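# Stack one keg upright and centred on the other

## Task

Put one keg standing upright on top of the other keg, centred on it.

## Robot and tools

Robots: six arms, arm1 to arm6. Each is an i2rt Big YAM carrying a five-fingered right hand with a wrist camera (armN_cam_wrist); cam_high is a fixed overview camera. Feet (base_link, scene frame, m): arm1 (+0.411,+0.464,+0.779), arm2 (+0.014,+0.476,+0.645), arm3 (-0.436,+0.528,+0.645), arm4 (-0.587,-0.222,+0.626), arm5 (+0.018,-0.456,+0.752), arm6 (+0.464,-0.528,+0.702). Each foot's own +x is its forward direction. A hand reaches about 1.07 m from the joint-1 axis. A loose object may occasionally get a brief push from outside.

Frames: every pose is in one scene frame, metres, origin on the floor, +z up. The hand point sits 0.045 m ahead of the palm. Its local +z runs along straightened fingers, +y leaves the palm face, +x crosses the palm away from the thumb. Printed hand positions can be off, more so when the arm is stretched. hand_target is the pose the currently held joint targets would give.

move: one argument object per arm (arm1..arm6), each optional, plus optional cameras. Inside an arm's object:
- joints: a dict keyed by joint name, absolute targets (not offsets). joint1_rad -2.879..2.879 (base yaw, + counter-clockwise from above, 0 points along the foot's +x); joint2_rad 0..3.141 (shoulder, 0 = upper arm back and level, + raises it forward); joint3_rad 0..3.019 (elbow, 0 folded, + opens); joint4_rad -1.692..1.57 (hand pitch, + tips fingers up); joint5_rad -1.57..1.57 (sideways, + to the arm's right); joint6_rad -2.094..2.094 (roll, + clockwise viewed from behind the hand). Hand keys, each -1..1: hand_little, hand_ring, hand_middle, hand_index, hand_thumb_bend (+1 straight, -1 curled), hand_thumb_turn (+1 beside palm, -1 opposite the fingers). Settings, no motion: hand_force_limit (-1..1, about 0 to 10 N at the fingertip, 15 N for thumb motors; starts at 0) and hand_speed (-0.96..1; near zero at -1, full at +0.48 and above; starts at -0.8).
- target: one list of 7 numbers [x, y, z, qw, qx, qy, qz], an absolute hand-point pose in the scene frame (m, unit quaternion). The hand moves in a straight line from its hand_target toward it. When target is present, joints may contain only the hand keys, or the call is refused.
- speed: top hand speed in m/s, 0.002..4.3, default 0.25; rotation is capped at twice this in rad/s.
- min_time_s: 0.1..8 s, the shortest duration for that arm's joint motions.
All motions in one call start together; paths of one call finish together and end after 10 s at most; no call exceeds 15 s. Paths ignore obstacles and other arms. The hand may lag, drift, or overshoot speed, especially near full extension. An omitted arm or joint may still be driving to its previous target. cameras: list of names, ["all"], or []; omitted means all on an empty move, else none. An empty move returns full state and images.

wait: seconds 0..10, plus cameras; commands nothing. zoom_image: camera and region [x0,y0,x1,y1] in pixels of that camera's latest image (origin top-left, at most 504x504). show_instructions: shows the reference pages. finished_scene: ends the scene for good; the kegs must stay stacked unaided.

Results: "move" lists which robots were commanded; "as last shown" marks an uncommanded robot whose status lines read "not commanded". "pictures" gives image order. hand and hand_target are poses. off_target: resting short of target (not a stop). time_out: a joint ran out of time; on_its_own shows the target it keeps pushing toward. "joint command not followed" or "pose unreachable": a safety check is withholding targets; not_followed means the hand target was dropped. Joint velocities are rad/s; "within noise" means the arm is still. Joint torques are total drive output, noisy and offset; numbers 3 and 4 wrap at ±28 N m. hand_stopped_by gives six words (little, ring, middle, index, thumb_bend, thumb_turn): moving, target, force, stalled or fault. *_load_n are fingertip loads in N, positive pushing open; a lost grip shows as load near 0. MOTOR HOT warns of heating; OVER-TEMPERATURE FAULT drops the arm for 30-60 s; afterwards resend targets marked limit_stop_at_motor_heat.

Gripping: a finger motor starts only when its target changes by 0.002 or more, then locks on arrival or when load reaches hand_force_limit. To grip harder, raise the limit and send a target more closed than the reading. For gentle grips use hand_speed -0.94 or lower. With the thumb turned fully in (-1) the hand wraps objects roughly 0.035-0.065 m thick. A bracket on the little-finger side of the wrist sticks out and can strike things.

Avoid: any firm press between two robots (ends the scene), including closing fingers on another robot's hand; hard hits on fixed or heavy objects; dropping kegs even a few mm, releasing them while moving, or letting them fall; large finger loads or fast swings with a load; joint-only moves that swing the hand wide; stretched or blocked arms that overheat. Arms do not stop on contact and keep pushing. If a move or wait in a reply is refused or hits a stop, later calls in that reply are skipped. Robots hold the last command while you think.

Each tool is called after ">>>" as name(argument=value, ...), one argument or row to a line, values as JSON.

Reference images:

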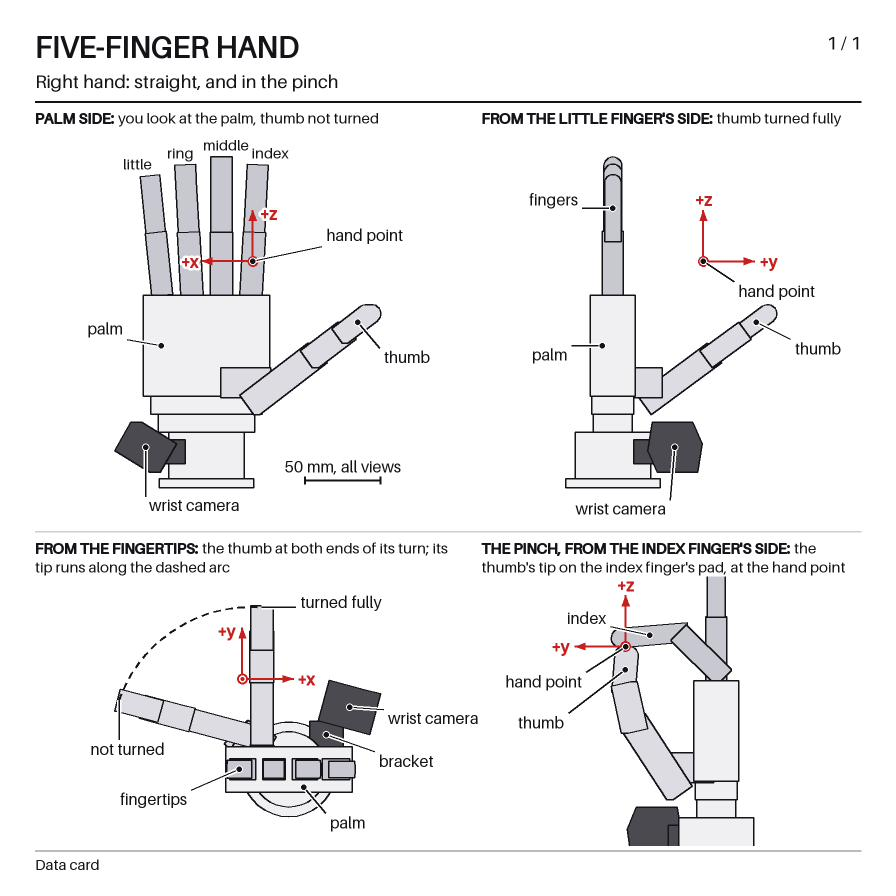

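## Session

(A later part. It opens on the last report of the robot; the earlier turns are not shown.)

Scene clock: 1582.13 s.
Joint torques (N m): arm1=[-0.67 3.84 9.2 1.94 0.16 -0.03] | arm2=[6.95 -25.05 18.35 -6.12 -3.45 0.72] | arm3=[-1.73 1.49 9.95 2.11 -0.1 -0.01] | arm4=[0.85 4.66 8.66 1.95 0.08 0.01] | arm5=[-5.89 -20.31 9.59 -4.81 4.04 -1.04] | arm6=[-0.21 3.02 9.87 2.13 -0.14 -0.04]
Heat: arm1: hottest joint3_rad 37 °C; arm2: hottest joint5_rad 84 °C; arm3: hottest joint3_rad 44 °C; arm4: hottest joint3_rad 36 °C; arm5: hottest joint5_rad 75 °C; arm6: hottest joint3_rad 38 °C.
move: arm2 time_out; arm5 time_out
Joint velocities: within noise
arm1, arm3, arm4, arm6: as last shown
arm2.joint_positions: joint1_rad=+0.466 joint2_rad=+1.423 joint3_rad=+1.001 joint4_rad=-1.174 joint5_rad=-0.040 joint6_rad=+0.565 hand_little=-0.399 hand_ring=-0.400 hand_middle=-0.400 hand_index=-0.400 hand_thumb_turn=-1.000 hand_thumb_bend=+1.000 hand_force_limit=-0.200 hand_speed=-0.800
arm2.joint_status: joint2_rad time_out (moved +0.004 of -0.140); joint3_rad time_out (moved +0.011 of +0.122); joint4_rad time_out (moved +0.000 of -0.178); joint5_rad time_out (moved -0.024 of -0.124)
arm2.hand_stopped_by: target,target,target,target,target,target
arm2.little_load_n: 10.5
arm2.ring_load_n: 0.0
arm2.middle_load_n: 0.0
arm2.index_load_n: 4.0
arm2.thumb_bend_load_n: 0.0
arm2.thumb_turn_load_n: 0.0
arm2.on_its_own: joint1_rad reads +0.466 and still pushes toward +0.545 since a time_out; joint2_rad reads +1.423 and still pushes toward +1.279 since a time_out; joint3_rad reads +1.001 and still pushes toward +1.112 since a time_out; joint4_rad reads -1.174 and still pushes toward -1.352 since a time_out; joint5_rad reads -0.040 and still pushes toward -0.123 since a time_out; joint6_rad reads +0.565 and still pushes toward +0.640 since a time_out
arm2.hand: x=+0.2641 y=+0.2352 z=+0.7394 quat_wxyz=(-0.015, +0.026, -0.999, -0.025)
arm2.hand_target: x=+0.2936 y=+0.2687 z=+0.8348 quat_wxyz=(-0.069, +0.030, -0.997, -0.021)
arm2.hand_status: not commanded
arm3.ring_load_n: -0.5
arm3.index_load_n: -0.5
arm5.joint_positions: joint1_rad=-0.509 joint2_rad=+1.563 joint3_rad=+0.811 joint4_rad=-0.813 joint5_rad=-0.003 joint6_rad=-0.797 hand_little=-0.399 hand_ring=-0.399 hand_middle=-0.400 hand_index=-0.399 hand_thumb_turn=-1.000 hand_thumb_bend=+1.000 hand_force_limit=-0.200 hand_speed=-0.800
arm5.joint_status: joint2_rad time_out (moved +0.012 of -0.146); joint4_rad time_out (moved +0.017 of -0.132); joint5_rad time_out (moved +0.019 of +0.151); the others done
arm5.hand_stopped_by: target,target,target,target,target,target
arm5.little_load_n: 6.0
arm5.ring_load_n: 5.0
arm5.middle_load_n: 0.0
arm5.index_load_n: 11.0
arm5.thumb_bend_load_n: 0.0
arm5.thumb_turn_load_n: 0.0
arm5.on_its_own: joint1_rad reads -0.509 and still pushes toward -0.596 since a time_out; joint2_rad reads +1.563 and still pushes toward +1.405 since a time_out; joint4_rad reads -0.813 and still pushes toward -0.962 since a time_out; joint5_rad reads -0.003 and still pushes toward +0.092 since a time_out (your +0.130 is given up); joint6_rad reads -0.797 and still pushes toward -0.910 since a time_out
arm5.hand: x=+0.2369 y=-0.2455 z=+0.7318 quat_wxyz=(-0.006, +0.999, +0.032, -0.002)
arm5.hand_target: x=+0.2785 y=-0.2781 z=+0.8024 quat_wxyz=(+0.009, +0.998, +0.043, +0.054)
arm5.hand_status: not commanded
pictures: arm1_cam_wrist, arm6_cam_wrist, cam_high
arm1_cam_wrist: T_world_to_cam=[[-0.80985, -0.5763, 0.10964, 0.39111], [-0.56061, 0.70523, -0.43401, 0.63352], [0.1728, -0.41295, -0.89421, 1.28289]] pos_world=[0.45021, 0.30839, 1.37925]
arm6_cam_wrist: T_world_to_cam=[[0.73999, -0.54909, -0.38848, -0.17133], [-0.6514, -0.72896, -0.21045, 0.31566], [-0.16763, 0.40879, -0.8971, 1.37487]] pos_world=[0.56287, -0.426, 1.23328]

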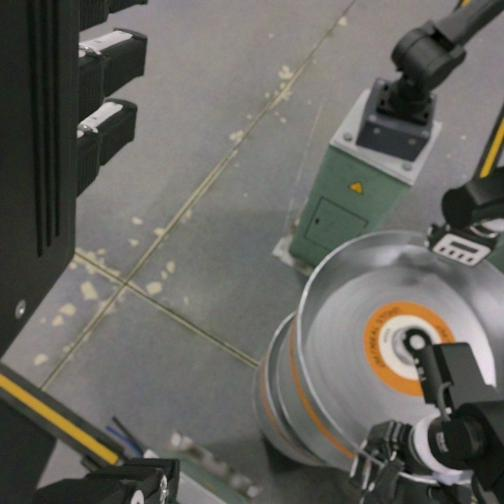

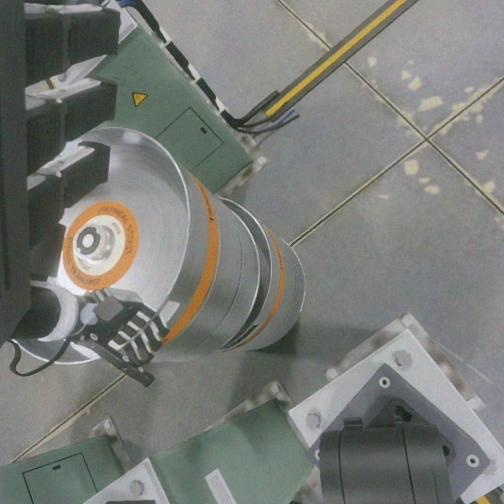

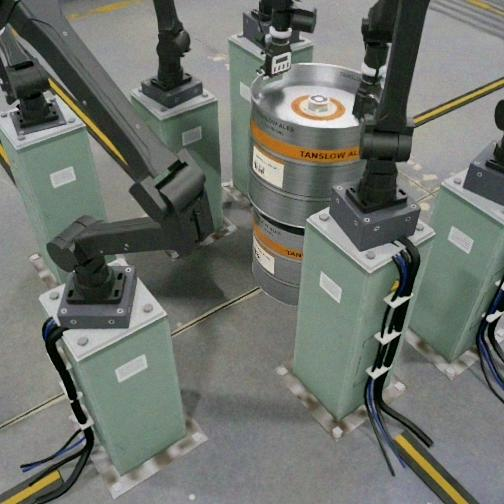

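>>> move(
  arm2={"joints":{"joint1_rad":0.609,"joint2_rad":1.307,"joint3_rad":1.089,"joint4_rad":-1.301,"joint5_rad":-0.125,"joint6_rad":0.68},"min_time_s":2.5},
  arm5={"joints":{"joint1_rad":-0.621,"joint2_rad":1.49,"joint3_rad":0.9,"joint4_rad":-0.91,"joint5_rad":0.1,"joint6_rad":-0.93},"min_time_s":2.5},
  cameras=["cam_high","arm1_cam_wrist","arm6_cam_wrist"],
)

>>> zoom_image(
  camera="cam_high",
  region=[230, 180, 350, 300],
)

>>> zoom_image(
  camera="arm6_cam_wrist",
  region=[60, 120, 320, 380],
)

>>> zoom_image(
  camera="arm1_cam_wrist",
  region=[240, 220, 500, 480],
)

Scene clock: 1607.10 s.
Joint torques (N m): arm1=[-0.73 3.78 9.24 1.98 0.16 -0.03] | arm2=[7.47 -25.64 16.17 -5.04 -3.38 0.58] | arm3=[-1.79 1.67 9.95 2.17 -0.08 -0.03] | arm4=[1.08 4.48 8.61 1.95 0.07 0.03] | arm5=[-6.18 -21.36 8.99 -4.49 3.76 -1.01] | arm6=[0.21 3.08 9.83 2.17 -0.16 -0.03]
Heat: arm1: hottest joint3_rad 37 °C; arm2: hottest joint5_rad 90 °C; arm3: hottest joint3_rad 44 °C; arm4: hottest joint3_rad 36 °C; arm5: hottest joint5_rad 79 °C; arm6: hottest joint3_rad 38 °C. Fold robot arm2 in close to its base, or ease its load, before you think long.
move: arm2 time_out; arm5 time_out
MOTOR HOT: the motor of arm2's joint5_rad now reports 90 °C; the controller stops that arm at 100 °C. To cool a motor, set the load down, stop pushing, or move to a pose that needs little force.
Joint velocities: within noise
arm1, arm3, arm4, arm6: as last shown
arm2.joint_positions: joint1_rad=+0.522 joint2_rad=+1.455 joint3_rad=+1.001 joint4_rad=-1.154 joint5_rad=-0.033 joint6_rad=+0.620 hand_little=-0.399 hand_ring=-0.400 hand_middle=-0.400 hand_index=-0.400 hand_thumb_turn=-1.000 hand_thumb_bend=+1.000 hand_force_limit=-0.200 hand_speed=-0.800
arm2.joint_status: joint1_rad time_out (moved +0.056 of +0.143); joint2_rad time_out (moved +0.032 of -0.116); joint4_rad time_out (moved +0.020 of -0.127); joint5_rad time_out (moved +0.007 of -0.085); joint6_rad time_out (moved +0.054 of +0.115); the others done
arm2.hand_stopped_by: target,target,target,target,target,target
arm2.little_load_n: 11.5
arm2.ring_load_n: 0.0
arm2.middle_load_n: 0.0
arm2.index_load_n: 4.0
arm2.thumb_bend_load_n: 0.0
arm2.thumb_turn_load_n: 0.0
arm2.on_its_own: joint1_rad reads +0.522 and still pushes toward +0.609 since a time_out; joint2_rad reads +1.455 and still pushes toward +1.307 since a time_out; joint4_rad reads -1.154 and still pushes toward -1.301 since a time_out; joint5_rad reads -0.033 and still pushes toward -0.115 since a time_out; joint6_rad reads +0.620 and still pushes toward +0.680 since a time_out
arm2.hand: x=+0.2820 y=+0.2441 z=+0.7280 quat_wxyz=(-0.007, +0.027, -0.999, -0.028)
arm2.hand_target: x=+0.3126 y=+0.2800 z=+0.8166 quat_wxyz=(-0.065, +0.042, -0.997, -0.022)
arm2.hand_status: not commanded
arm3.ring_load_n: 0.0
arm3.index_load_n: 0.0
arm5.joint_positions: joint1_rad=-0.532 joint2_rad=+1.647 joint3_rad=+0.847 joint4_rad=-0.770 joint5_rad=-0.015 joint6_rad=-0.820 hand_little=-0.399 hand_ring=-0.399 hand_middle=-0.400 hand_index=-0.399 hand_thumb_turn=-1.000 hand_thumb_bend=+1.000 hand_force_limit=-0.200 hand_speed=-0.800
arm5.joint_status: joint1_rad time_out (moved -0.023 of -0.112); joint2_rad time_out (moved +0.085 of -0.073); joint4_rad time_out (moved +0.043 of -0.097); joint5_rad time_out (moved -0.013 of +0.103); joint6_rad time_out (moved -0.022 of -0.133); the others done
arm5.hand_stopped_by: target,target,target,target,target,target
arm5.little_load_n: 6.0
arm5.ring_load_n: 5.5
arm5.middle_load_n: 0.0
arm5.index_load_n: 10.5
arm5.thumb_bend_load_n: 0.0
arm5.thumb_turn_load_n: 0.0
arm5.on_its_own: joint1_rad reads -0.532 and still pushes toward -0.621 since a time_out; joint2_rad reads +1.647 and still pushes toward +1.490 since a time_out; joint4_rad reads -0.770 and still pushes toward -0.910 since a time_out; joint5_rad reads -0.015 and still pushes toward +0.073 since a time_out; joint6_rad reads -0.820 and still pushes toward -0.930 since a time_out
arm5.hand: x=+0.2530 y=-0.2370 z=+0.7117 quat_wxyz=(-0.008, +0.999, +0.031, -0.008)
arm5.hand_target: x=+0.2979 y=-0.2680 z=+0.7828 quat_wxyz=(+0.004, +0.998, +0.040, +0.048)
arm5.hand_status: not commanded
pictures: arm1_cam_wrist, arm6_cam_wrist, cam_high
arm1_cam_wrist: T_world_to_cam=[[-0.80985, -0.5763, 0.10964, 0.39111], [-0.56061, 0.70523, -0.43401, 0.63352], [0.1728, -0.41295, -0.89421, 1.28289]] pos_world=[0.45021, 0.30839, 1.37925]
arm6_cam_wrist: T_world_to_cam=[[0.73999, -0.54909, -0.38848, -0.17133], [-0.6514, -0.72896, -0.21045, 0.31566], [-0.16763, 0.40879, -0.8971, 1.37487]] pos_world=[0.56287, -0.426, 1.23328]

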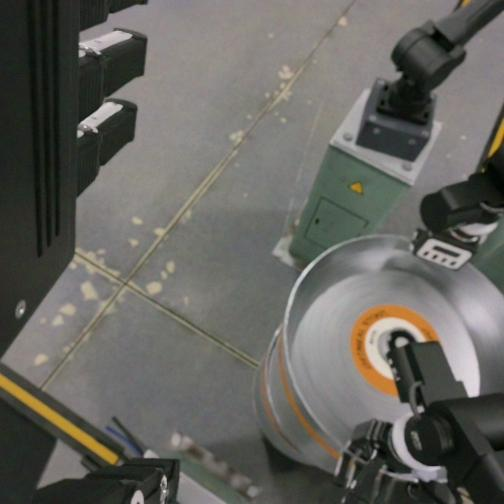

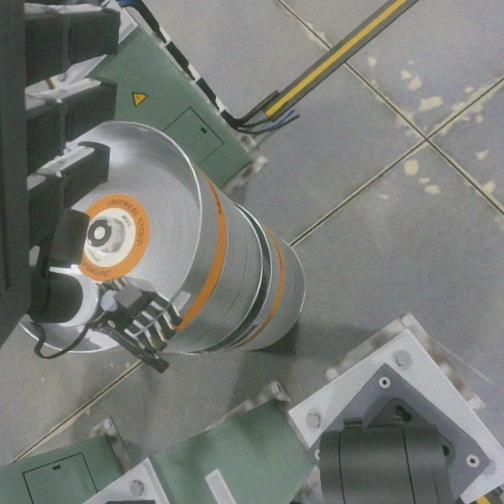

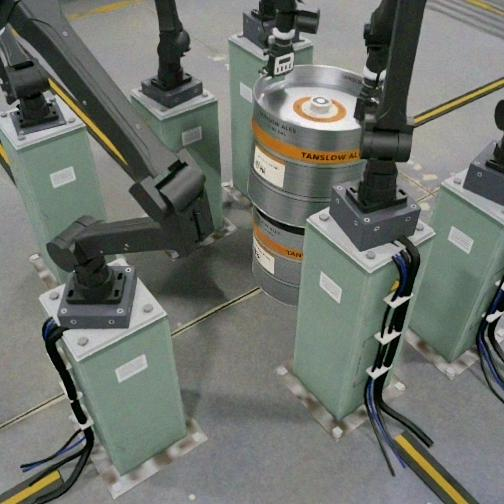

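Scaled by 4.200.

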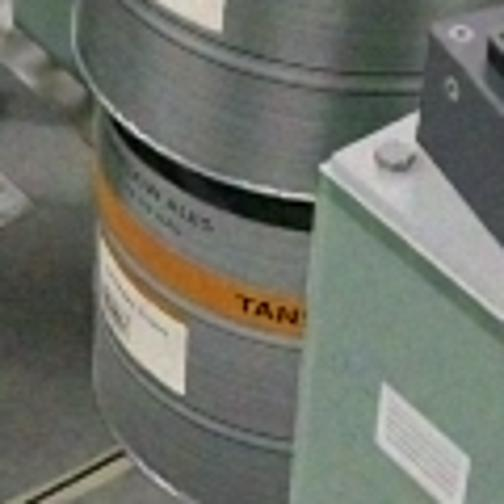

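Scaled by 1.938.

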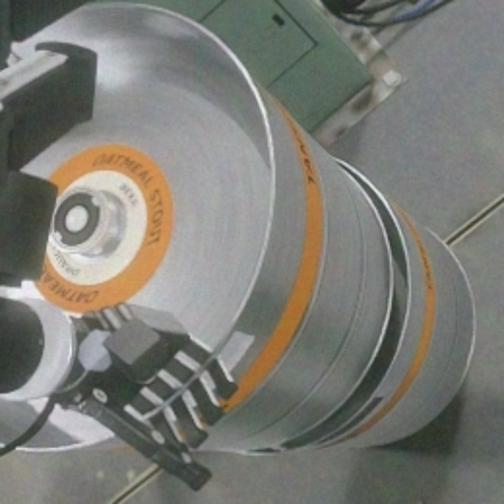

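Scaled by 1.938.

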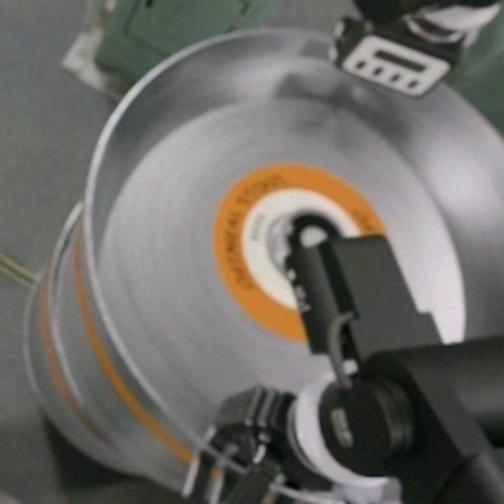

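>>> move(
  arm2={"joints":{"joint2_rad":1.325,"joint3_rad":1.01,"joint4_rad":-1.21,"joint5_rad":-0.1},"min_time_s":2},
  arm5={"joints":{"joint2_rad":1.514,"joint3_rad":0.879,"joint4_rad":-0.865},"min_time_s":2},
)

Scene clock: 1618.37 s.
Joint torques (N m): arm1=[-0.62 3.78 9.18 1.91 0.17 -0.02] | arm2=[7.06 -25 11.32 -3.56 -3.1 0.56] | arm3=[-1.61 1.49 9.95 2.13 -0.09 -0.04] | arm4=[0.97 4.54 8.66 1.89 0.07 0.01] | arm5=[-5.66 -20.95 7.43 -3.66 3.39 -0.95] | arm6=[0.85 2.55 9.76 2.07 -0.14 -0.03]
Heat: arm1: hottest joint3_rad 37 °C; arm2: hottest joint5_rad 90 °C; arm3: hottest joint3_rad 44 °C; arm4: hottest joint3_rad 36 °C; arm5: hottest joint5_rad 78 °C; arm6: hottest joint3_rad 38 °C. Fold robot arm2 in close to its base, or ease its load, before you think long.
move: arm2 time_out; arm5 time_out
MOTOR HOT: still on. The motor of arm2's joint5_rad now reports 90 °C.
Joint velocities: within noise
arm1, arm3, arm6: as last shown
arm1.ring_load_n: 0.5
arm1.index_load_n: 0.5
arm2.joint_positions: joint1_rad=+0.527 joint2_rad=+1.466 joint3_rad=+0.976 joint4_rad=-1.104 joint5_rad=-0.024 joint6_rad=+0.621 hand_little=-0.399 hand_ring=-0.400 hand_middle=-0.400 hand_index=-0.400 hand_thumb_turn=-1.000 hand_thumb_bend=+1.000 hand_force_limit=-0.200 hand_speed=-0.800
arm2.joint_status: joint2_rad time_out (moved +0.011 of -0.130); joint4_rad time_out (moved +0.049 of -0.056); joint5_rad time_out (moved +0.009 of -0.067); the others done
arm2.hand_stopped_by: target,target,target,target,target,target
arm2.little_load_n: 11.0
arm2.ring_load_n: 0.5
arm2.middle_load_n: 0.0
arm2.index_load_n: 1.5
arm2.thumb_bend_load_n: 0.0
arm2.thumb_turn_load_n: 0.0
arm2.on_its_own: joint1_rad reads +0.527 and still pushes toward +0.609 since a time_out; joint2_rad reads +1.466 and still pushes toward +1.325 since a time_out; joint4_rad reads -1.104 and still pushes toward -1.210 since a time_out; joint5_rad reads -0.024 and still pushes toward -0.099 since a time_out; joint6_rad reads +0.621 and still pushes toward +0.680 since a time_out
arm2.hand: x=+0.2831 y=+0.2433 z=+0.7144 quat_wxyz=(-0.008, +0.029, -0.999, -0.020)
arm2.hand_target: x=+0.3077 y=+0.2813 z=+0.7801 quat_wxyz=(-0.057, +0.041, -0.997, -0.019)
arm2.hand_status: not commanded
arm3.little_load_n: -0.5
arm3.middle_load_n: -0.5
arm4.joint_positions: joint1_rad=+0.990 joint2_rad=+0.547 joint3_rad=+1.325 joint4_rad=-1.416 joint5_rad=-0.050 joint6_rad=-1.450 hand_little=+1.000 hand_ring=+1.000 hand_middle=+1.000 hand_index=+1.000 hand_thumb_turn=+1.000 hand_thumb_bend=+1.000 hand_force_limit=+0.000 hand_speed=-0.800
arm4.joint_status: not commanded
arm4.hand_stopped_by: target,target,target,target,target,target
arm4.little_load_n: 0.0
arm4.ring_load_n: 0.0
arm4.middle_load_n: 0.0
arm4.index_load_n: 0.0
arm4.thumb_bend_load_n: 0.0
arm4.thumb_turn_load_n: 0.0
arm4.hand: x=-0.6152 y=-0.0170 z=+1.0880 quat_wxyz=(-0.397, +0.539, +0.712, +0.211)
arm4.hand_target: x=-0.6173 y=-0.0172 z=+1.0995 quat_wxyz=(-0.409, +0.532, +0.710, +0.215)
arm4.hand_status: not commanded
arm5.joint_positions: joint1_rad=-0.540 joint2_rad=+1.666 joint3_rad=+0.847 joint4_rad=-0.751 joint5_rad=-0.018 joint6_rad=-0.830 hand_little=-0.399 hand_ring=-0.399 hand_middle=-0.400 hand_index=-0.399 hand_thumb_turn=-1.000 hand_thumb_bend=+1.000 hand_force_limit=-0.200 hand_speed=-0.800
arm5.joint_status: joint2_rad time_out (moved +0.018 of -0.133); joint4_rad time_out (moved +0.020 of -0.095); the others done
arm5.hand_stopped_by: target,target,target,target,target,target
arm5.little_load_n: 3.5
arm5.ring_load_n: 4.0
arm5.middle_load_n: 0.0
arm5.index_load_n: 11.5
arm5.thumb_bend_load_n: 0.0
arm5.thumb_turn_load_n: 0.0
arm5.on_its_own: joint1_rad reads -0.540 and still pushes toward -0.621 since a time_out; joint2_rad reads +1.666 and still pushes toward +1.514 since a time_out; joint4_rad reads -0.751 and still pushes toward -0.865 since a time_out; joint5_rad reads -0.018 and still pushes toward +0.061 since a time_out (your +0.100 is given up); joint6_rad reads -0.830 and still pushes toward -0.930 since a time_out
arm5.hand: x=+0.2561 y=-0.2372 z=+0.7048 quat_wxyz=(-0.009, +0.999, +0.033, -0.009)
arm5.hand_target: x=+0.2956 y=-0.2668 z=+0.7672 quat_wxyz=(-0.001, +0.998, +0.041, +0.044)
arm5.hand_status: not commanded
arm6.thumb_turn_load_n: -0.5
pictures: none

>>> move(
  arm2={"joints":{"joint1_rad":0.59,"joint2_rad":1.34,"joint3_rad":0.955,"joint4_rad":-1.14,"joint5_rad":-0.07,"joint6_rad":0.67},"min_time_s":2},
  arm5={"joints":{"joint1_rad":-0.605,"joint2_rad":1.55,"joint3_rad":0.845,"joint4_rad":-0.79,"joint5_rad":0.04,"joint6_rad":-0.91},"min_time_s":2},
  cameras=["cam_high","arm1_cam_wrist","arm6_cam_wrist"],
)

>>> zoom_image(
  camera="cam_high",
  region=[230, 180, 350, 300],
)

>>> zoom_image(
  camera="arm6_cam_wrist",
  region=[60, 120, 320, 380],
)

>>> zoom_image(
  camera="arm1_cam_wrist",
  region=[240, 220, 500, 480],
)

Scene clock: 1635.70 s.
Joint torques (N m): arm1=[-0.62 3.84 9.16 1.89 0.15 -0.04] | arm2=[5.66 -21.71 9.52 -2.54 -3.09 0.73] | arm3=[-1.32 1.44 10 2.17 -0.09 -0.03] | arm4=[0.85 4.48 8.62 1.96 0.06 0.01] | arm5=[-4.66 -18.32 6.52 -2 3.14 -0.74] | arm6=[0.44 2.84 9.83 2.14 -0.18 0]
Heat: arm1: hottest joint3_rad 37 °C; arm2: hottest joint5_rad 89 °C; arm3: hottest joint3_rad 44 °C; arm4: hottest joint3_rad 36 °C; arm5: hottest joint5_rad 75 °C; arm6: hottest joint3_rad 38 °C. Fold robot arm2 in close to its base, or ease its load, before you think long.
move: arm2 time_out; arm5 time_out
MOTOR HOT: still on. The motor of arm2's joint5_rad now reports 89 °C.
Joint velocities: within noise
arm1, arm4, arm6: as last shown
arm1.ring_load_n: 0.0
arm1.index_load_n: 0.0
arm2.joint_positions: joint1_rad=+0.527 joint2_rad=+1.448 joint3_rad=+0.942 joint4_rad=-1.063 joint5_rad=+0.007 joint6_rad=+0.595 hand_little=-0.399 hand_ring=-0.400 hand_middle=-0.400 hand_index=-0.400 hand_thumb_turn=-1.000 hand_thumb_bend=+1.000 hand_force_limit=-0.200 hand_speed=-0.800
arm2.joint_status: joint1_rad time_out (moved +0.000 of +0.063); joint4_rad time_out (moved +0.041 of -0.036); joint5_rad time_out (moved +0.031 of -0.046); joint6_rad time_out (moved -0.027 of +0.049); the others done
arm2.hand_stopped_by: target,target,target,target,target,target
arm2.little_load_n: 9.5
arm2.ring_load_n: 0.0
arm2.middle_load_n: 0.0
arm2.index_load_n: 0.0
arm2.thumb_bend_load_n: 0.0
arm2.thumb_turn_load_n: 0.0
arm2.on_its_own: joint1_rad reads +0.527 and still pushes toward +0.590 since a time_out; joint4_rad reads -1.063 and still pushes toward -1.140 since a time_out; joint5_rad reads +0.007 and still pushes toward -0.068 since a time_out; joint6_rad reads +0.595 and still pushes toward +0.670 since a time_out
arm2.hand: x=+0.2747 y=+0.2430 z=+0.7064 quat_wxyz=(-0.003, +0.042, -0.999, -0.001)
arm2.hand_target: x=+0.2972 y=+0.2748 z=+0.7528 quat_wxyz=(-0.046, +0.036, -0.998, -0.008)
arm2.hand_status: not commanded
arm3.joint_positions: joint1_rad=+0.150 joint2_rad=+0.607 joint3_rad=+1.465 joint4_rad=-1.236 joint5_rad=+0.200 joint6_rad=-0.950 hand_little=+1.000 hand_ring=+1.000 hand_middle=+1.000 hand_index=+1.000 hand_thumb_turn=+1.000 hand_thumb_bend=+1.000 hand_force_limit=+0.000 hand_speed=-0.800
arm3.joint_status: not commanded
arm3.hand_stopped_by: target,target,target,target,target,target
arm3.little_load_n: 0.0
arm3.ring_load_n: 0.0
arm3.middle_load_n: 0.0
arm3.index_load_n: 0.0
arm3.thumb_bend_load_n: 0.0
arm3.thumb_turn_load_n: 0.0
arm3.hand: x=-0.5114 y=+0.3085 z=+1.1831 quat_wxyz=(+0.328, +0.322, -0.762, +0.456)
arm3.hand_target: x=-0.5115 y=+0.3107 z=+1.1910 quat_wxyz=(+0.331, +0.319, -0.758, +0.464)
arm3.hand_status: not commanded
arm5.joint_positions: joint1_rad=-0.538 joint2_rad=+1.666 joint3_rad=+0.825 joint4_rad=-0.722 joint5_rad=-0.034 joint6_rad=-0.832 hand_little=-0.400 hand_ring=-0.400 hand_middle=-0.400 hand_index=-0.399 hand_thumb_turn=-1.000 hand_thumb_bend=+1.000 hand_force_limit=-0.200 hand_speed=-0.800
arm5.joint_status: joint1_rad time_out (moved +0.001 of -0.065); joint4_rad time_out (moved +0.029 of -0.039); joint5_rad time_out (moved -0.016 of +0.058); joint6_rad time_out (moved -0.002 of -0.080); the others done
arm5.hand_stopped_by: target,target,target,target,target,target
arm5.little_load_n: 0.0
arm5.ring_load_n: 0.5
arm5.middle_load_n: 0.0
arm5.index_load_n: 12.0
arm5.thumb_bend_load_n: 0.0
arm5.thumb_turn_load_n: 0.5
arm5.on_its_own: joint1_rad reads -0.538 and still pushes toward -0.605 since a time_out; joint4_rad reads -0.722 and still pushes toward -0.790 since a time_out; joint5_rad reads -0.034 and still pushes toward +0.040 since a time_out; joint6_rad reads -0.832 and still pushes toward -0.910 since a time_out
arm5.hand: x=+0.2504 y=-0.2380 z=+0.6983 quat_wxyz=(-0.017, +0.999, +0.034, -0.012)
arm5.hand_target: x=+0.2873 y=-0.2597 z=+0.7432 quat_wxyz=(-0.011, +0.998, +0.039, +0.039)
arm5.hand_status: not commanded
arm6.thumb_turn_load_n: 0.0
pictures: arm1_cam_wrist, arm6_cam_wrist, cam_high
arm1_cam_wrist: T_world_to_cam=[[-0.80985, -0.5763, 0.10964, 0.39111], [-0.56061, 0.70523, -0.43401, 0.63352], [0.1728, -0.41295, -0.89421, 1.28289]] pos_world=[0.45021, 0.30839, 1.37925]
arm6_cam_wrist: T_world_to_cam=[[0.73999, -0.54909, -0.38848, -0.17133], [-0.6514, -0.72896, -0.21045, 0.31566], [-0.16763, 0.40879, -0.8971, 1.37487]] pos_world=[0.56287, -0.426, 1.23328]

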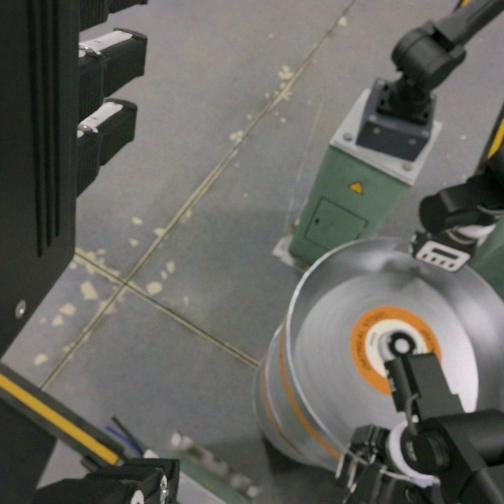

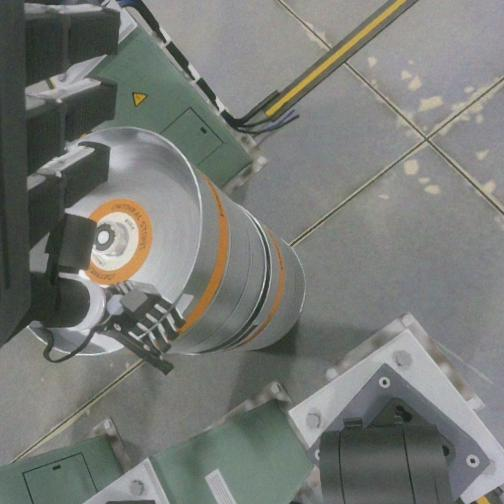

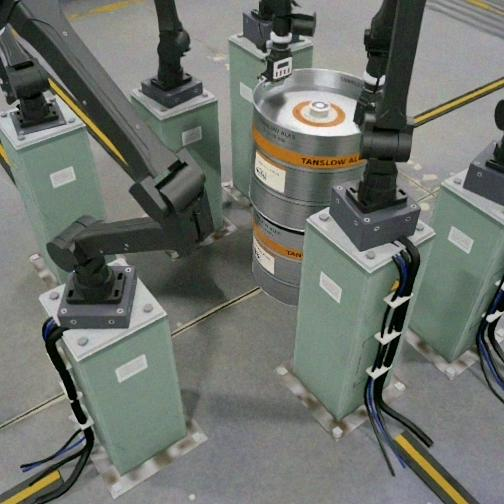

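Scaled by 4.200.

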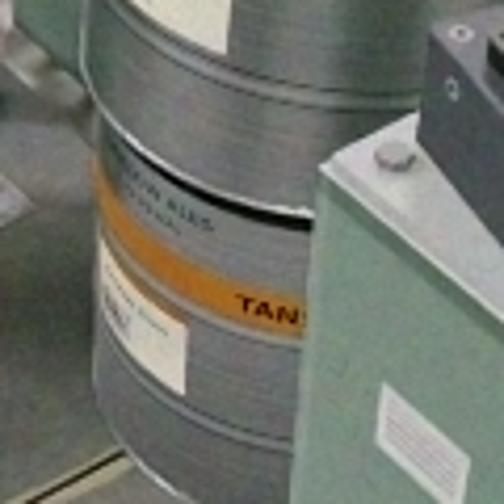

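Scaled by 1.938.

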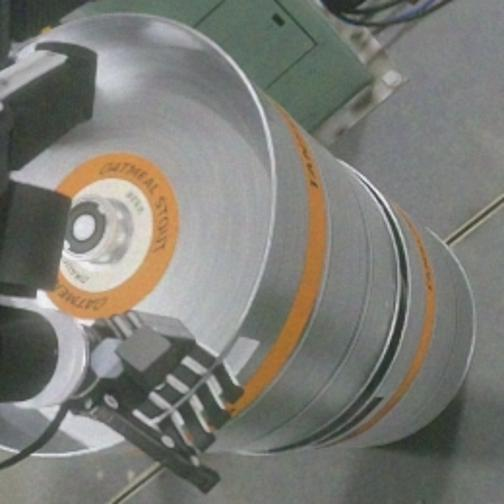

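Scaled by 1.938.

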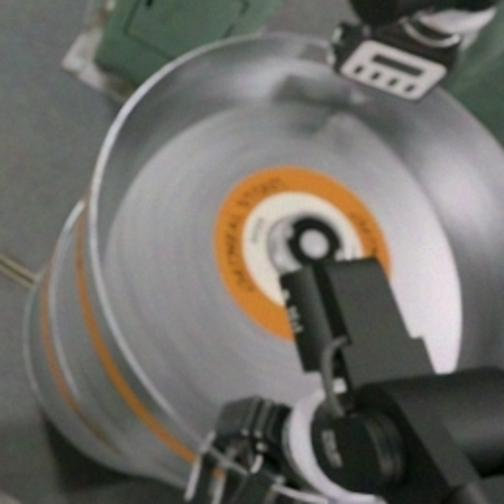

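>>> move(
  arm2={"joints":{"joint1_rad":0.57,"joint2_rad":1.36,"joint3_rad":0.895,"joint4_rad":-1.07,"joint5_rad":-0.03,"joint6_rad":0.64},"min_time_s":2.5},
  arm5={"joints":{"joint1_rad":-0.58,"joint2_rad":1.59,"joint3_rad":0.80,"joint4_rad":-0.72,"joint5_rad":0.0,"joint6_rad":-0.88},"min_time_s":2.5},
  cameras=["cam_high","arm1_cam_wrist","arm6_cam_wrist"],
)

>>> zoom_image(
  camera="cam_high",
  region=[230, 180, 350, 300],
)

>>> zoom_image(
  camera="arm6_cam_wrist",
  region=[160, 180, 320, 340],
)

Scene clock: 1650.03 s.
Joint torques (N m): arm1=[-0.79 3.78 9.13 2.03 0.14 -0.03] | arm2=[4.54 -18.43 8.27 -1.78 -2.44 0.57] | arm3=[-1.49 1.49 9.98 2.15 -0.1 -0.04] | arm4=[0.91 4.48 8.66 1.91 0.07 0.03] | arm5=[-3.78 -15.38 5.24 -1.24 2.5 -0.52] | arm6=[0.62 2.9 9.91 2.14 -0.13 0.01]
Heat: arm1: hottest joint3_rad 37 °C; arm2: hottest joint5_rad 88 °C; arm3: hottest joint3_rad 44 °C; arm4: hottest joint3_rad 36 °C; arm5: hottest joint5_rad 71 °C; arm6: hottest joint3_rad 38 °C. Fold robot arm2 in close to its base, or ease its load, before you think long.
move: arm2 time_out; arm5 time_out
MOTOR HOT: still on. The motor of arm2's joint5_rad now reports 88 °C.
Joint velocities: within noise
arm1, arm3, arm4, arm6: as last shown
arm1.ring_load_n: 0.5
arm2.joint_positions: joint1_rad=+0.522 joint2_rad=+1.437 joint3_rad=+0.894 joint4_rad=-1.014 joint5_rad=+0.030 joint6_rad=+0.580 hand_little=-0.399 hand_ring=-0.400 hand_middle=-0.400 hand_index=-0.400 hand_thumb_turn=-1.000 hand_thumb_bend=+1.000 hand_force_limit=-0.200 hand_speed=-0.800
arm2.joint_status: joint1_rad time_out (moved -0.005 of +0.043); joint4_rad time_out (moved +0.049 of -0.007); joint5_rad time_out (moved +0.023 of -0.037); joint6_rad time_out (moved -0.014 of +0.045); the others done
arm2.hand_stopped_by: target,target,target,target,target,target
arm2.little_load_n: 7.0
arm2.ring_load_n: 0.0
arm2.middle_load_n: 0.0
arm2.index_load_n: 0.0
arm2.thumb_bend_load_n: 0.0
arm2.thumb_turn_load_n: 0.0
arm2.on_its_own: joint1_rad reads +0.522 and still pushes toward +0.570 since a time_out; joint4_rad reads -1.014 and still pushes toward -1.070 since a time_out; joint5_rad reads +0.030 and still pushes toward -0.030 since a time_out; joint6_rad reads +0.580 and still pushes toward +0.640 since a time_out
arm2.hand: x=+0.2645 y=+0.2453 z=+0.6930 quat_wxyz=(+0.003, +0.046, -0.999, +0.011)
arm2.hand_target: x=+0.2812 y=+0.2709 z=+0.7225 quat_wxyz=(-0.028, +0.041, -0.999, +0.001)
arm2.hand_status: not commanded
arm5.joint_positions: joint1_rad=-0.525 joint2_rad=+1.667 joint3_rad=+0.796 joint4_rad=-0.673 joint5_rad=-0.059 joint6_rad=-0.825 hand_little=-0.400 hand_ring=-0.400 hand_middle=-0.400 hand_index=-0.399 hand_thumb_turn=-1.000 hand_thumb_bend=+1.000 hand_force_limit=-0.200 hand_speed=-0.800
arm5.joint_status: joint1_rad time_out (moved +0.013 of -0.042); joint5_rad time_out (moved -0.025 of +0.034); joint6_rad time_out (moved +0.006 of -0.048); the others done
arm5.hand_stopped_by: target,target,target,target,target,target
arm5.little_load_n: 0.0
arm5.ring_load_n: 0.0
arm5.middle_load_n: 0.5
arm5.index_load_n: 9.0
arm5.thumb_bend_load_n: -0.5
arm5.thumb_turn_load_n: 0.0
arm5.on_its_own: joint1_rad reads -0.525 and still pushes toward -0.580 since a time_out; joint5_rad reads -0.059 and still pushes toward +0.000 since a time_out; joint6_rad reads -0.825 and still pushes toward -0.880 since a time_out
arm5.hand: x=+0.2412 y=-0.2338 z=+0.6893 quat_wxyz=(-0.033, +0.999, +0.038, -0.015)
arm5.hand_target: x=+0.2672 y=-0.2540 z=+0.7162 quat_wxyz=(-0.023, +0.999, +0.037, +0.020)
arm5.hand_status: not commanded
pictures: arm1_cam_wrist, arm6_cam_wrist, cam_high
arm1_cam_wrist: T_world_to_cam=[[-0.80985, -0.5763, 0.10964, 0.39111], [-0.56061, 0.70523, -0.43401, 0.63352], [0.1728, -0.41295, -0.89421, 1.28289]] pos_world=[0.45021, 0.30839, 1.37925]
arm6_cam_wrist: T_world_to_cam=[[0.73999, -0.54909, -0.38848, -0.17133], [-0.6514, -0.72896, -0.21045, 0.31566], [-0.16763, 0.40879, -0.8971, 1.37487]] pos_world=[0.56287, -0.426, 1.23328]

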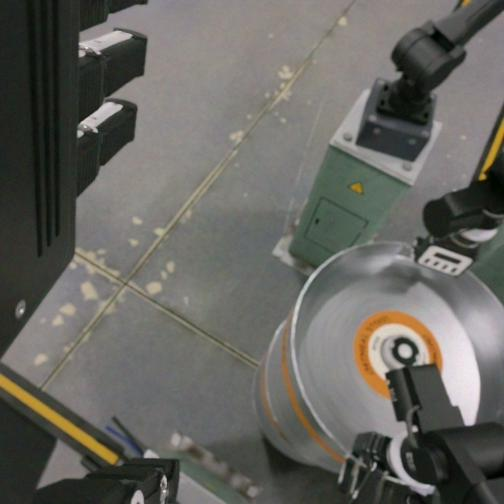

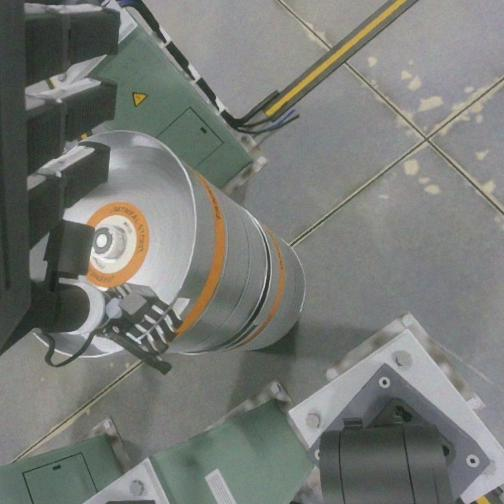

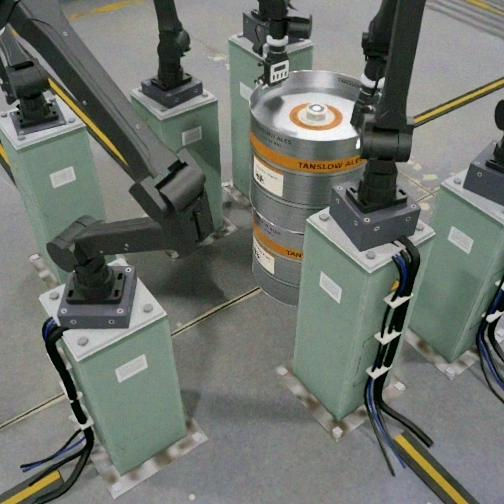

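Scaled by 4.200.

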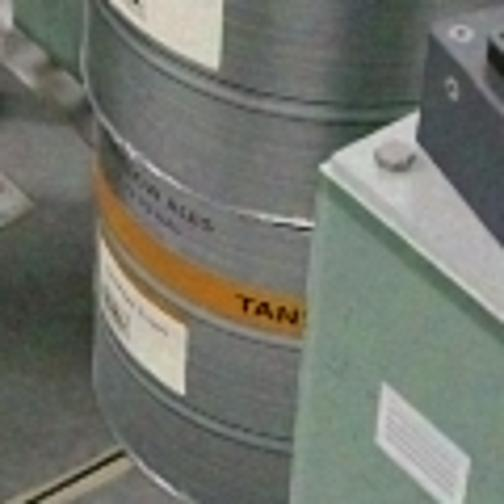

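Scaled by 3.150.

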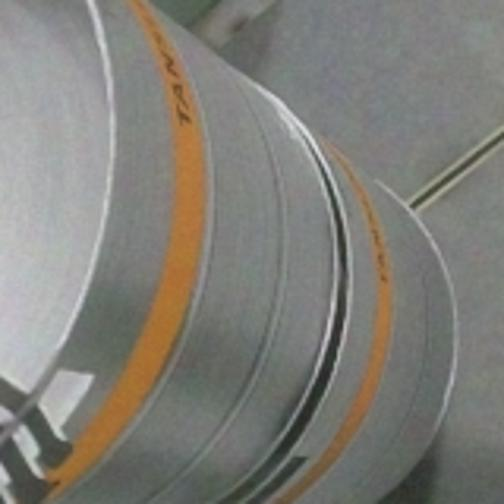

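>>> move(
  arm2={"joints":{"joint1_rad":0.545,"joint2_rad":1.375,"joint3_rad":0.85,"joint4_rad":-1.03,"joint5_rad":0.01,"joint6_rad":0.60},"min_time_s":2.5},
  arm5={"joints":{"joint1_rad":-0.55,"joint2_rad":1.61,"joint3_rad":0.765,"joint4_rad":-0.69,"joint5_rad":-0.03,"joint6_rad":-0.85},"min_time_s":2.5},
  cameras=["cam_high","arm1_cam_wrist","arm6_cam_wrist"],
)

>>> zoom_image(
  camera="cam_high",
  region=[230, 180, 350, 300],
)

>>> zoom_image(
  camera="arm6_cam_wrist",
  region=[160, 180, 320, 340],
)

>>> zoom_image(
  camera="arm1_cam_wrist",
  region=[240, 300, 400, 460],
)

>>> zoom_image(
  camera="cam_high",
  region=[230, 60, 390, 220],
)

Scene clock: 1666.83 s.
Joint torques (N m): arm1=[-0.85 3.78 9.18 1.99 0.15 -0.04] | arm2=[2.78 -15.09 6.32 -1.4 -1.13 0.29] | arm3=[-1.73 1.49 9.96 2.17 -0.09 -0.06] | arm4=[0.97 4.6 8.59 1.95 0.07 0.02] | arm5=[-1.85 -13.27 3.92 -1.01 1.5 -0.3] | arm6=[0.09 3.37 9.92 2.07 -0.11 -0.03]
Heat: arm1: hottest joint3_rad 37 °C; arm2: hottest joint5_rad 80 °C; arm3: hottest joint3_rad 44 °C; arm4: hottest joint3_rad 36 °C; arm5: hottest joint5_rad 65 °C; arm6: hottest joint3_rad 38 °C.
move: arm2 done; arm5 time_out
MOTOR HOT: cleared for the motors of arm2.
Joint velocities: within noise
arm1, arm3, arm4, arm6: as last shown
arm1.ring_load_n: 0.0
arm2.joint_positions: joint1_rad=+0.522 joint2_rad=+1.418 joint3_rad=+0.872 joint4_rad=-0.984 joint5_rad=+0.037 joint6_rad=+0.569 hand_little=-0.400 hand_ring=-0.400 hand_middle=-0.400 hand_index=-0.400 hand_thumb_turn=-1.000 hand_thumb_bend=+1.000 hand_force_limit=-0.200 hand_speed=-0.800
arm2.joint_status: all done
arm2.hand_stopped_by: target,target,target,target,target,target
arm2.little_load_n: 4.0
arm2.ring_load_n: 0.5
arm2.middle_load_n: 0.0
arm2.index_load_n: 0.0
arm2.thumb_bend_load_n: 0.0
arm2.thumb_turn_load_n: 0.0
arm2.hand: x=+0.2622 y=+0.2453 z=+0.6908 quat_wxyz=(-0.002, +0.052, -0.998, +0.024)
arm2.hand_target: x=+0.2610 y=+0.2687 z=+0.7000 quat_wxyz=(-0.006, +0.048, -0.999, +0.006)
arm2.hand_status: not commanded
arm5.joint_positions: joint1_rad=-0.524 joint2_rad=+1.658 joint3_rad=+0.779 joint4_rad=-0.650 joint5_rad=-0.066 joint6_rad=-0.819 hand_little=-0.400 hand_ring=-0.400 hand_middle=-0.400 hand_index=-0.399 hand_thumb_turn=-1.000 hand_thumb_bend=+1.000 hand_force_limit=-0.200 hand_speed=-0.800
arm5.joint_status: joint5_rad time_out (moved -0.007 of +0.029); the others done
arm5.hand_stopped_by: target,target,target,target,target,target
arm5.little_load_n: 0.5
arm5.ring_load_n: 0.0
arm5.middle_load_n: 0.5
arm5.index_load_n: 5.5
arm5.thumb_bend_load_n: 0.0
arm5.thumb_turn_load_n: 0.0
arm5.on_its_own: joint5_rad reads -0.066 and still pushes toward -0.030 since a time_out
arm5.hand: x=+0.2385 y=-0.2335 z=+0.6874 quat_wxyz=(-0.040, +0.998, +0.036, -0.012)
arm5.hand_target: x=+0.2445 y=-0.2522 z=+0.7010 quat_wxyz=(-0.025, +0.999, +0.038, +0.000)
arm5.hand_status: not commanded
arm6.ring_load_n: -0.5
pictures: arm1_cam_wrist, arm6_cam_wrist, cam_high
arm1_cam_wrist: T_world_to_cam=[[-0.80985, -0.5763, 0.10964, 0.39111], [-0.56061, 0.70523, -0.43401, 0.63352], [0.1728, -0.41295, -0.89421, 1.28289]] pos_world=[0.45021, 0.30839, 1.37925]
arm6_cam_wrist: T_world_to_cam=[[0.73999, -0.54909, -0.38848, -0.17133], [-0.6514, -0.72896, -0.21045, 0.31566], [-0.16763, 0.40879, -0.8971, 1.37487]] pos_world=[0.56287, -0.426, 1.23328]

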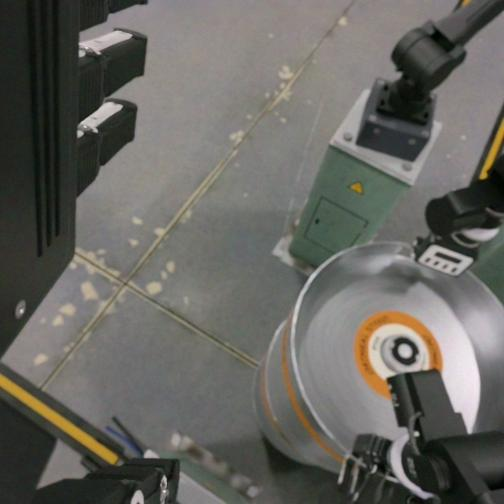

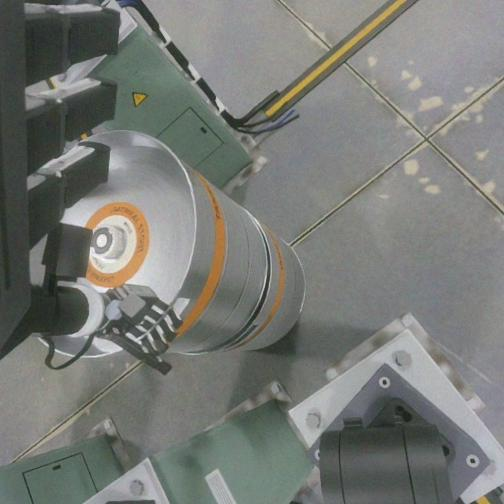

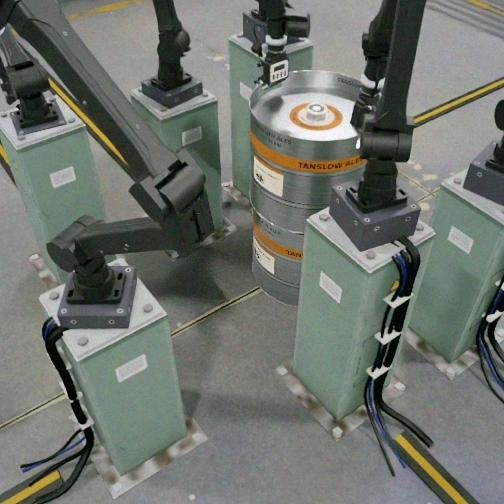

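Scaled by 4.200.

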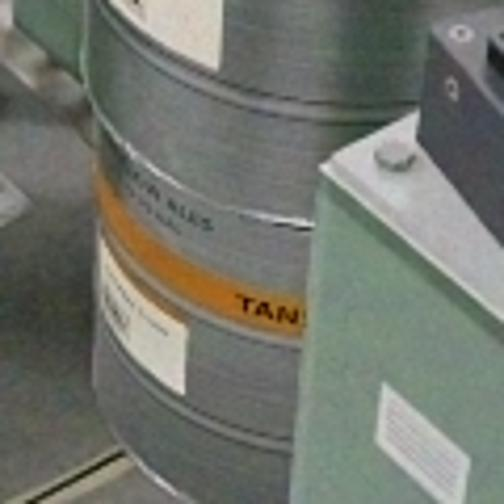

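Scaled by 3.150.

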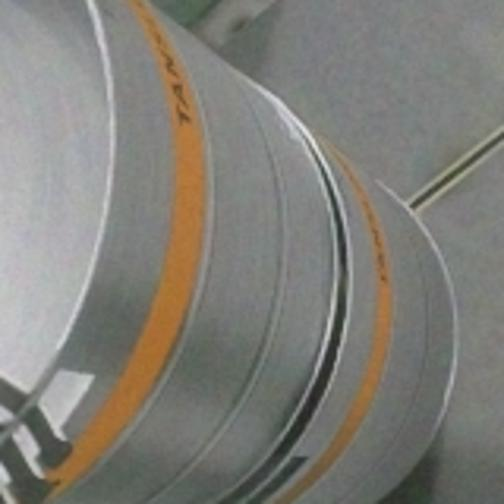

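Scaled by 3.150.

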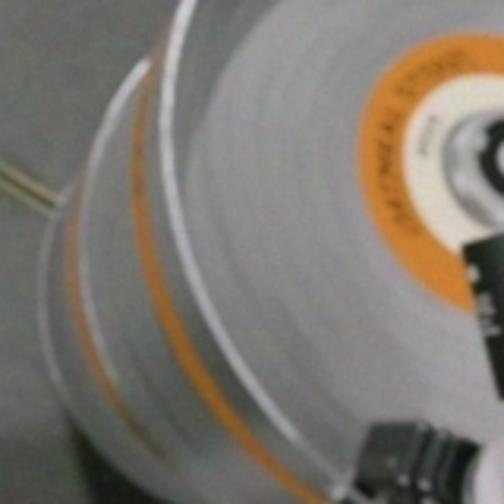

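Scaled by 3.150.

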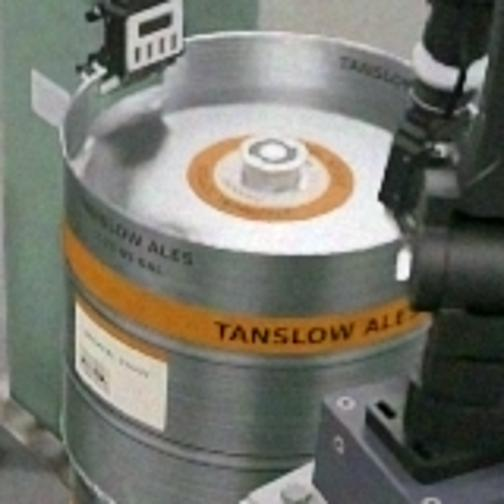

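>>> zoom_image(
  camera="arm6_cam_wrist",
  region=[210, 210, 280, 280],
)

>>> zoom_image(
  camera="arm6_cam_wrist",
  region=[190, 290, 270, 370],
)

>>> zoom_image(
  camera="arm1_cam_wrist",
  region=[250, 330, 320, 400],
)

>>> zoom_image(
  camera="cam_high",
  region=[240, 190, 310, 260],
)

Scaled by 7.200.

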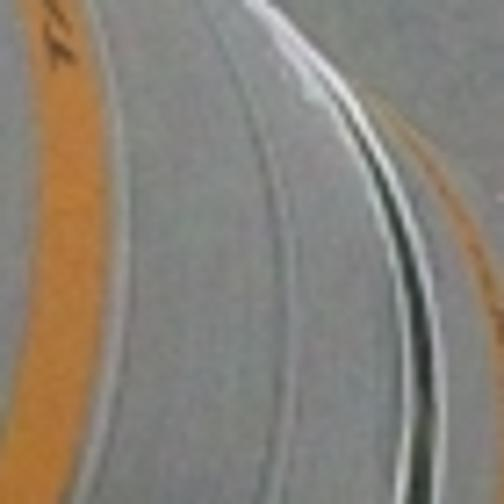

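Scaled by 6.300.

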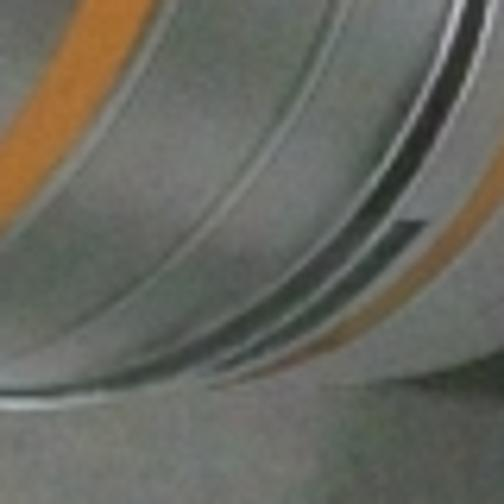

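Scaled by 7.200.

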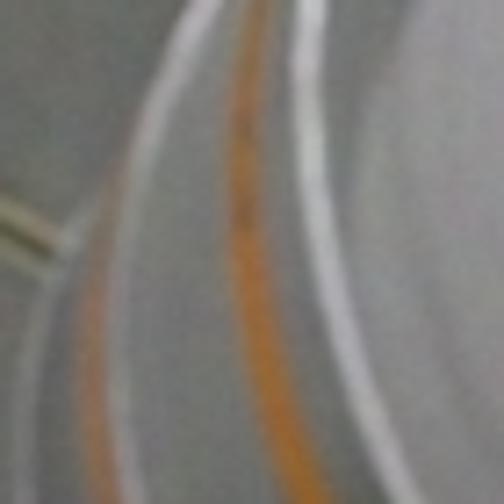

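Scaled by 7.200.

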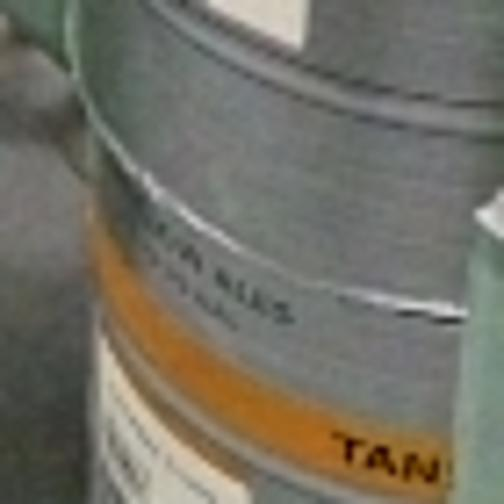

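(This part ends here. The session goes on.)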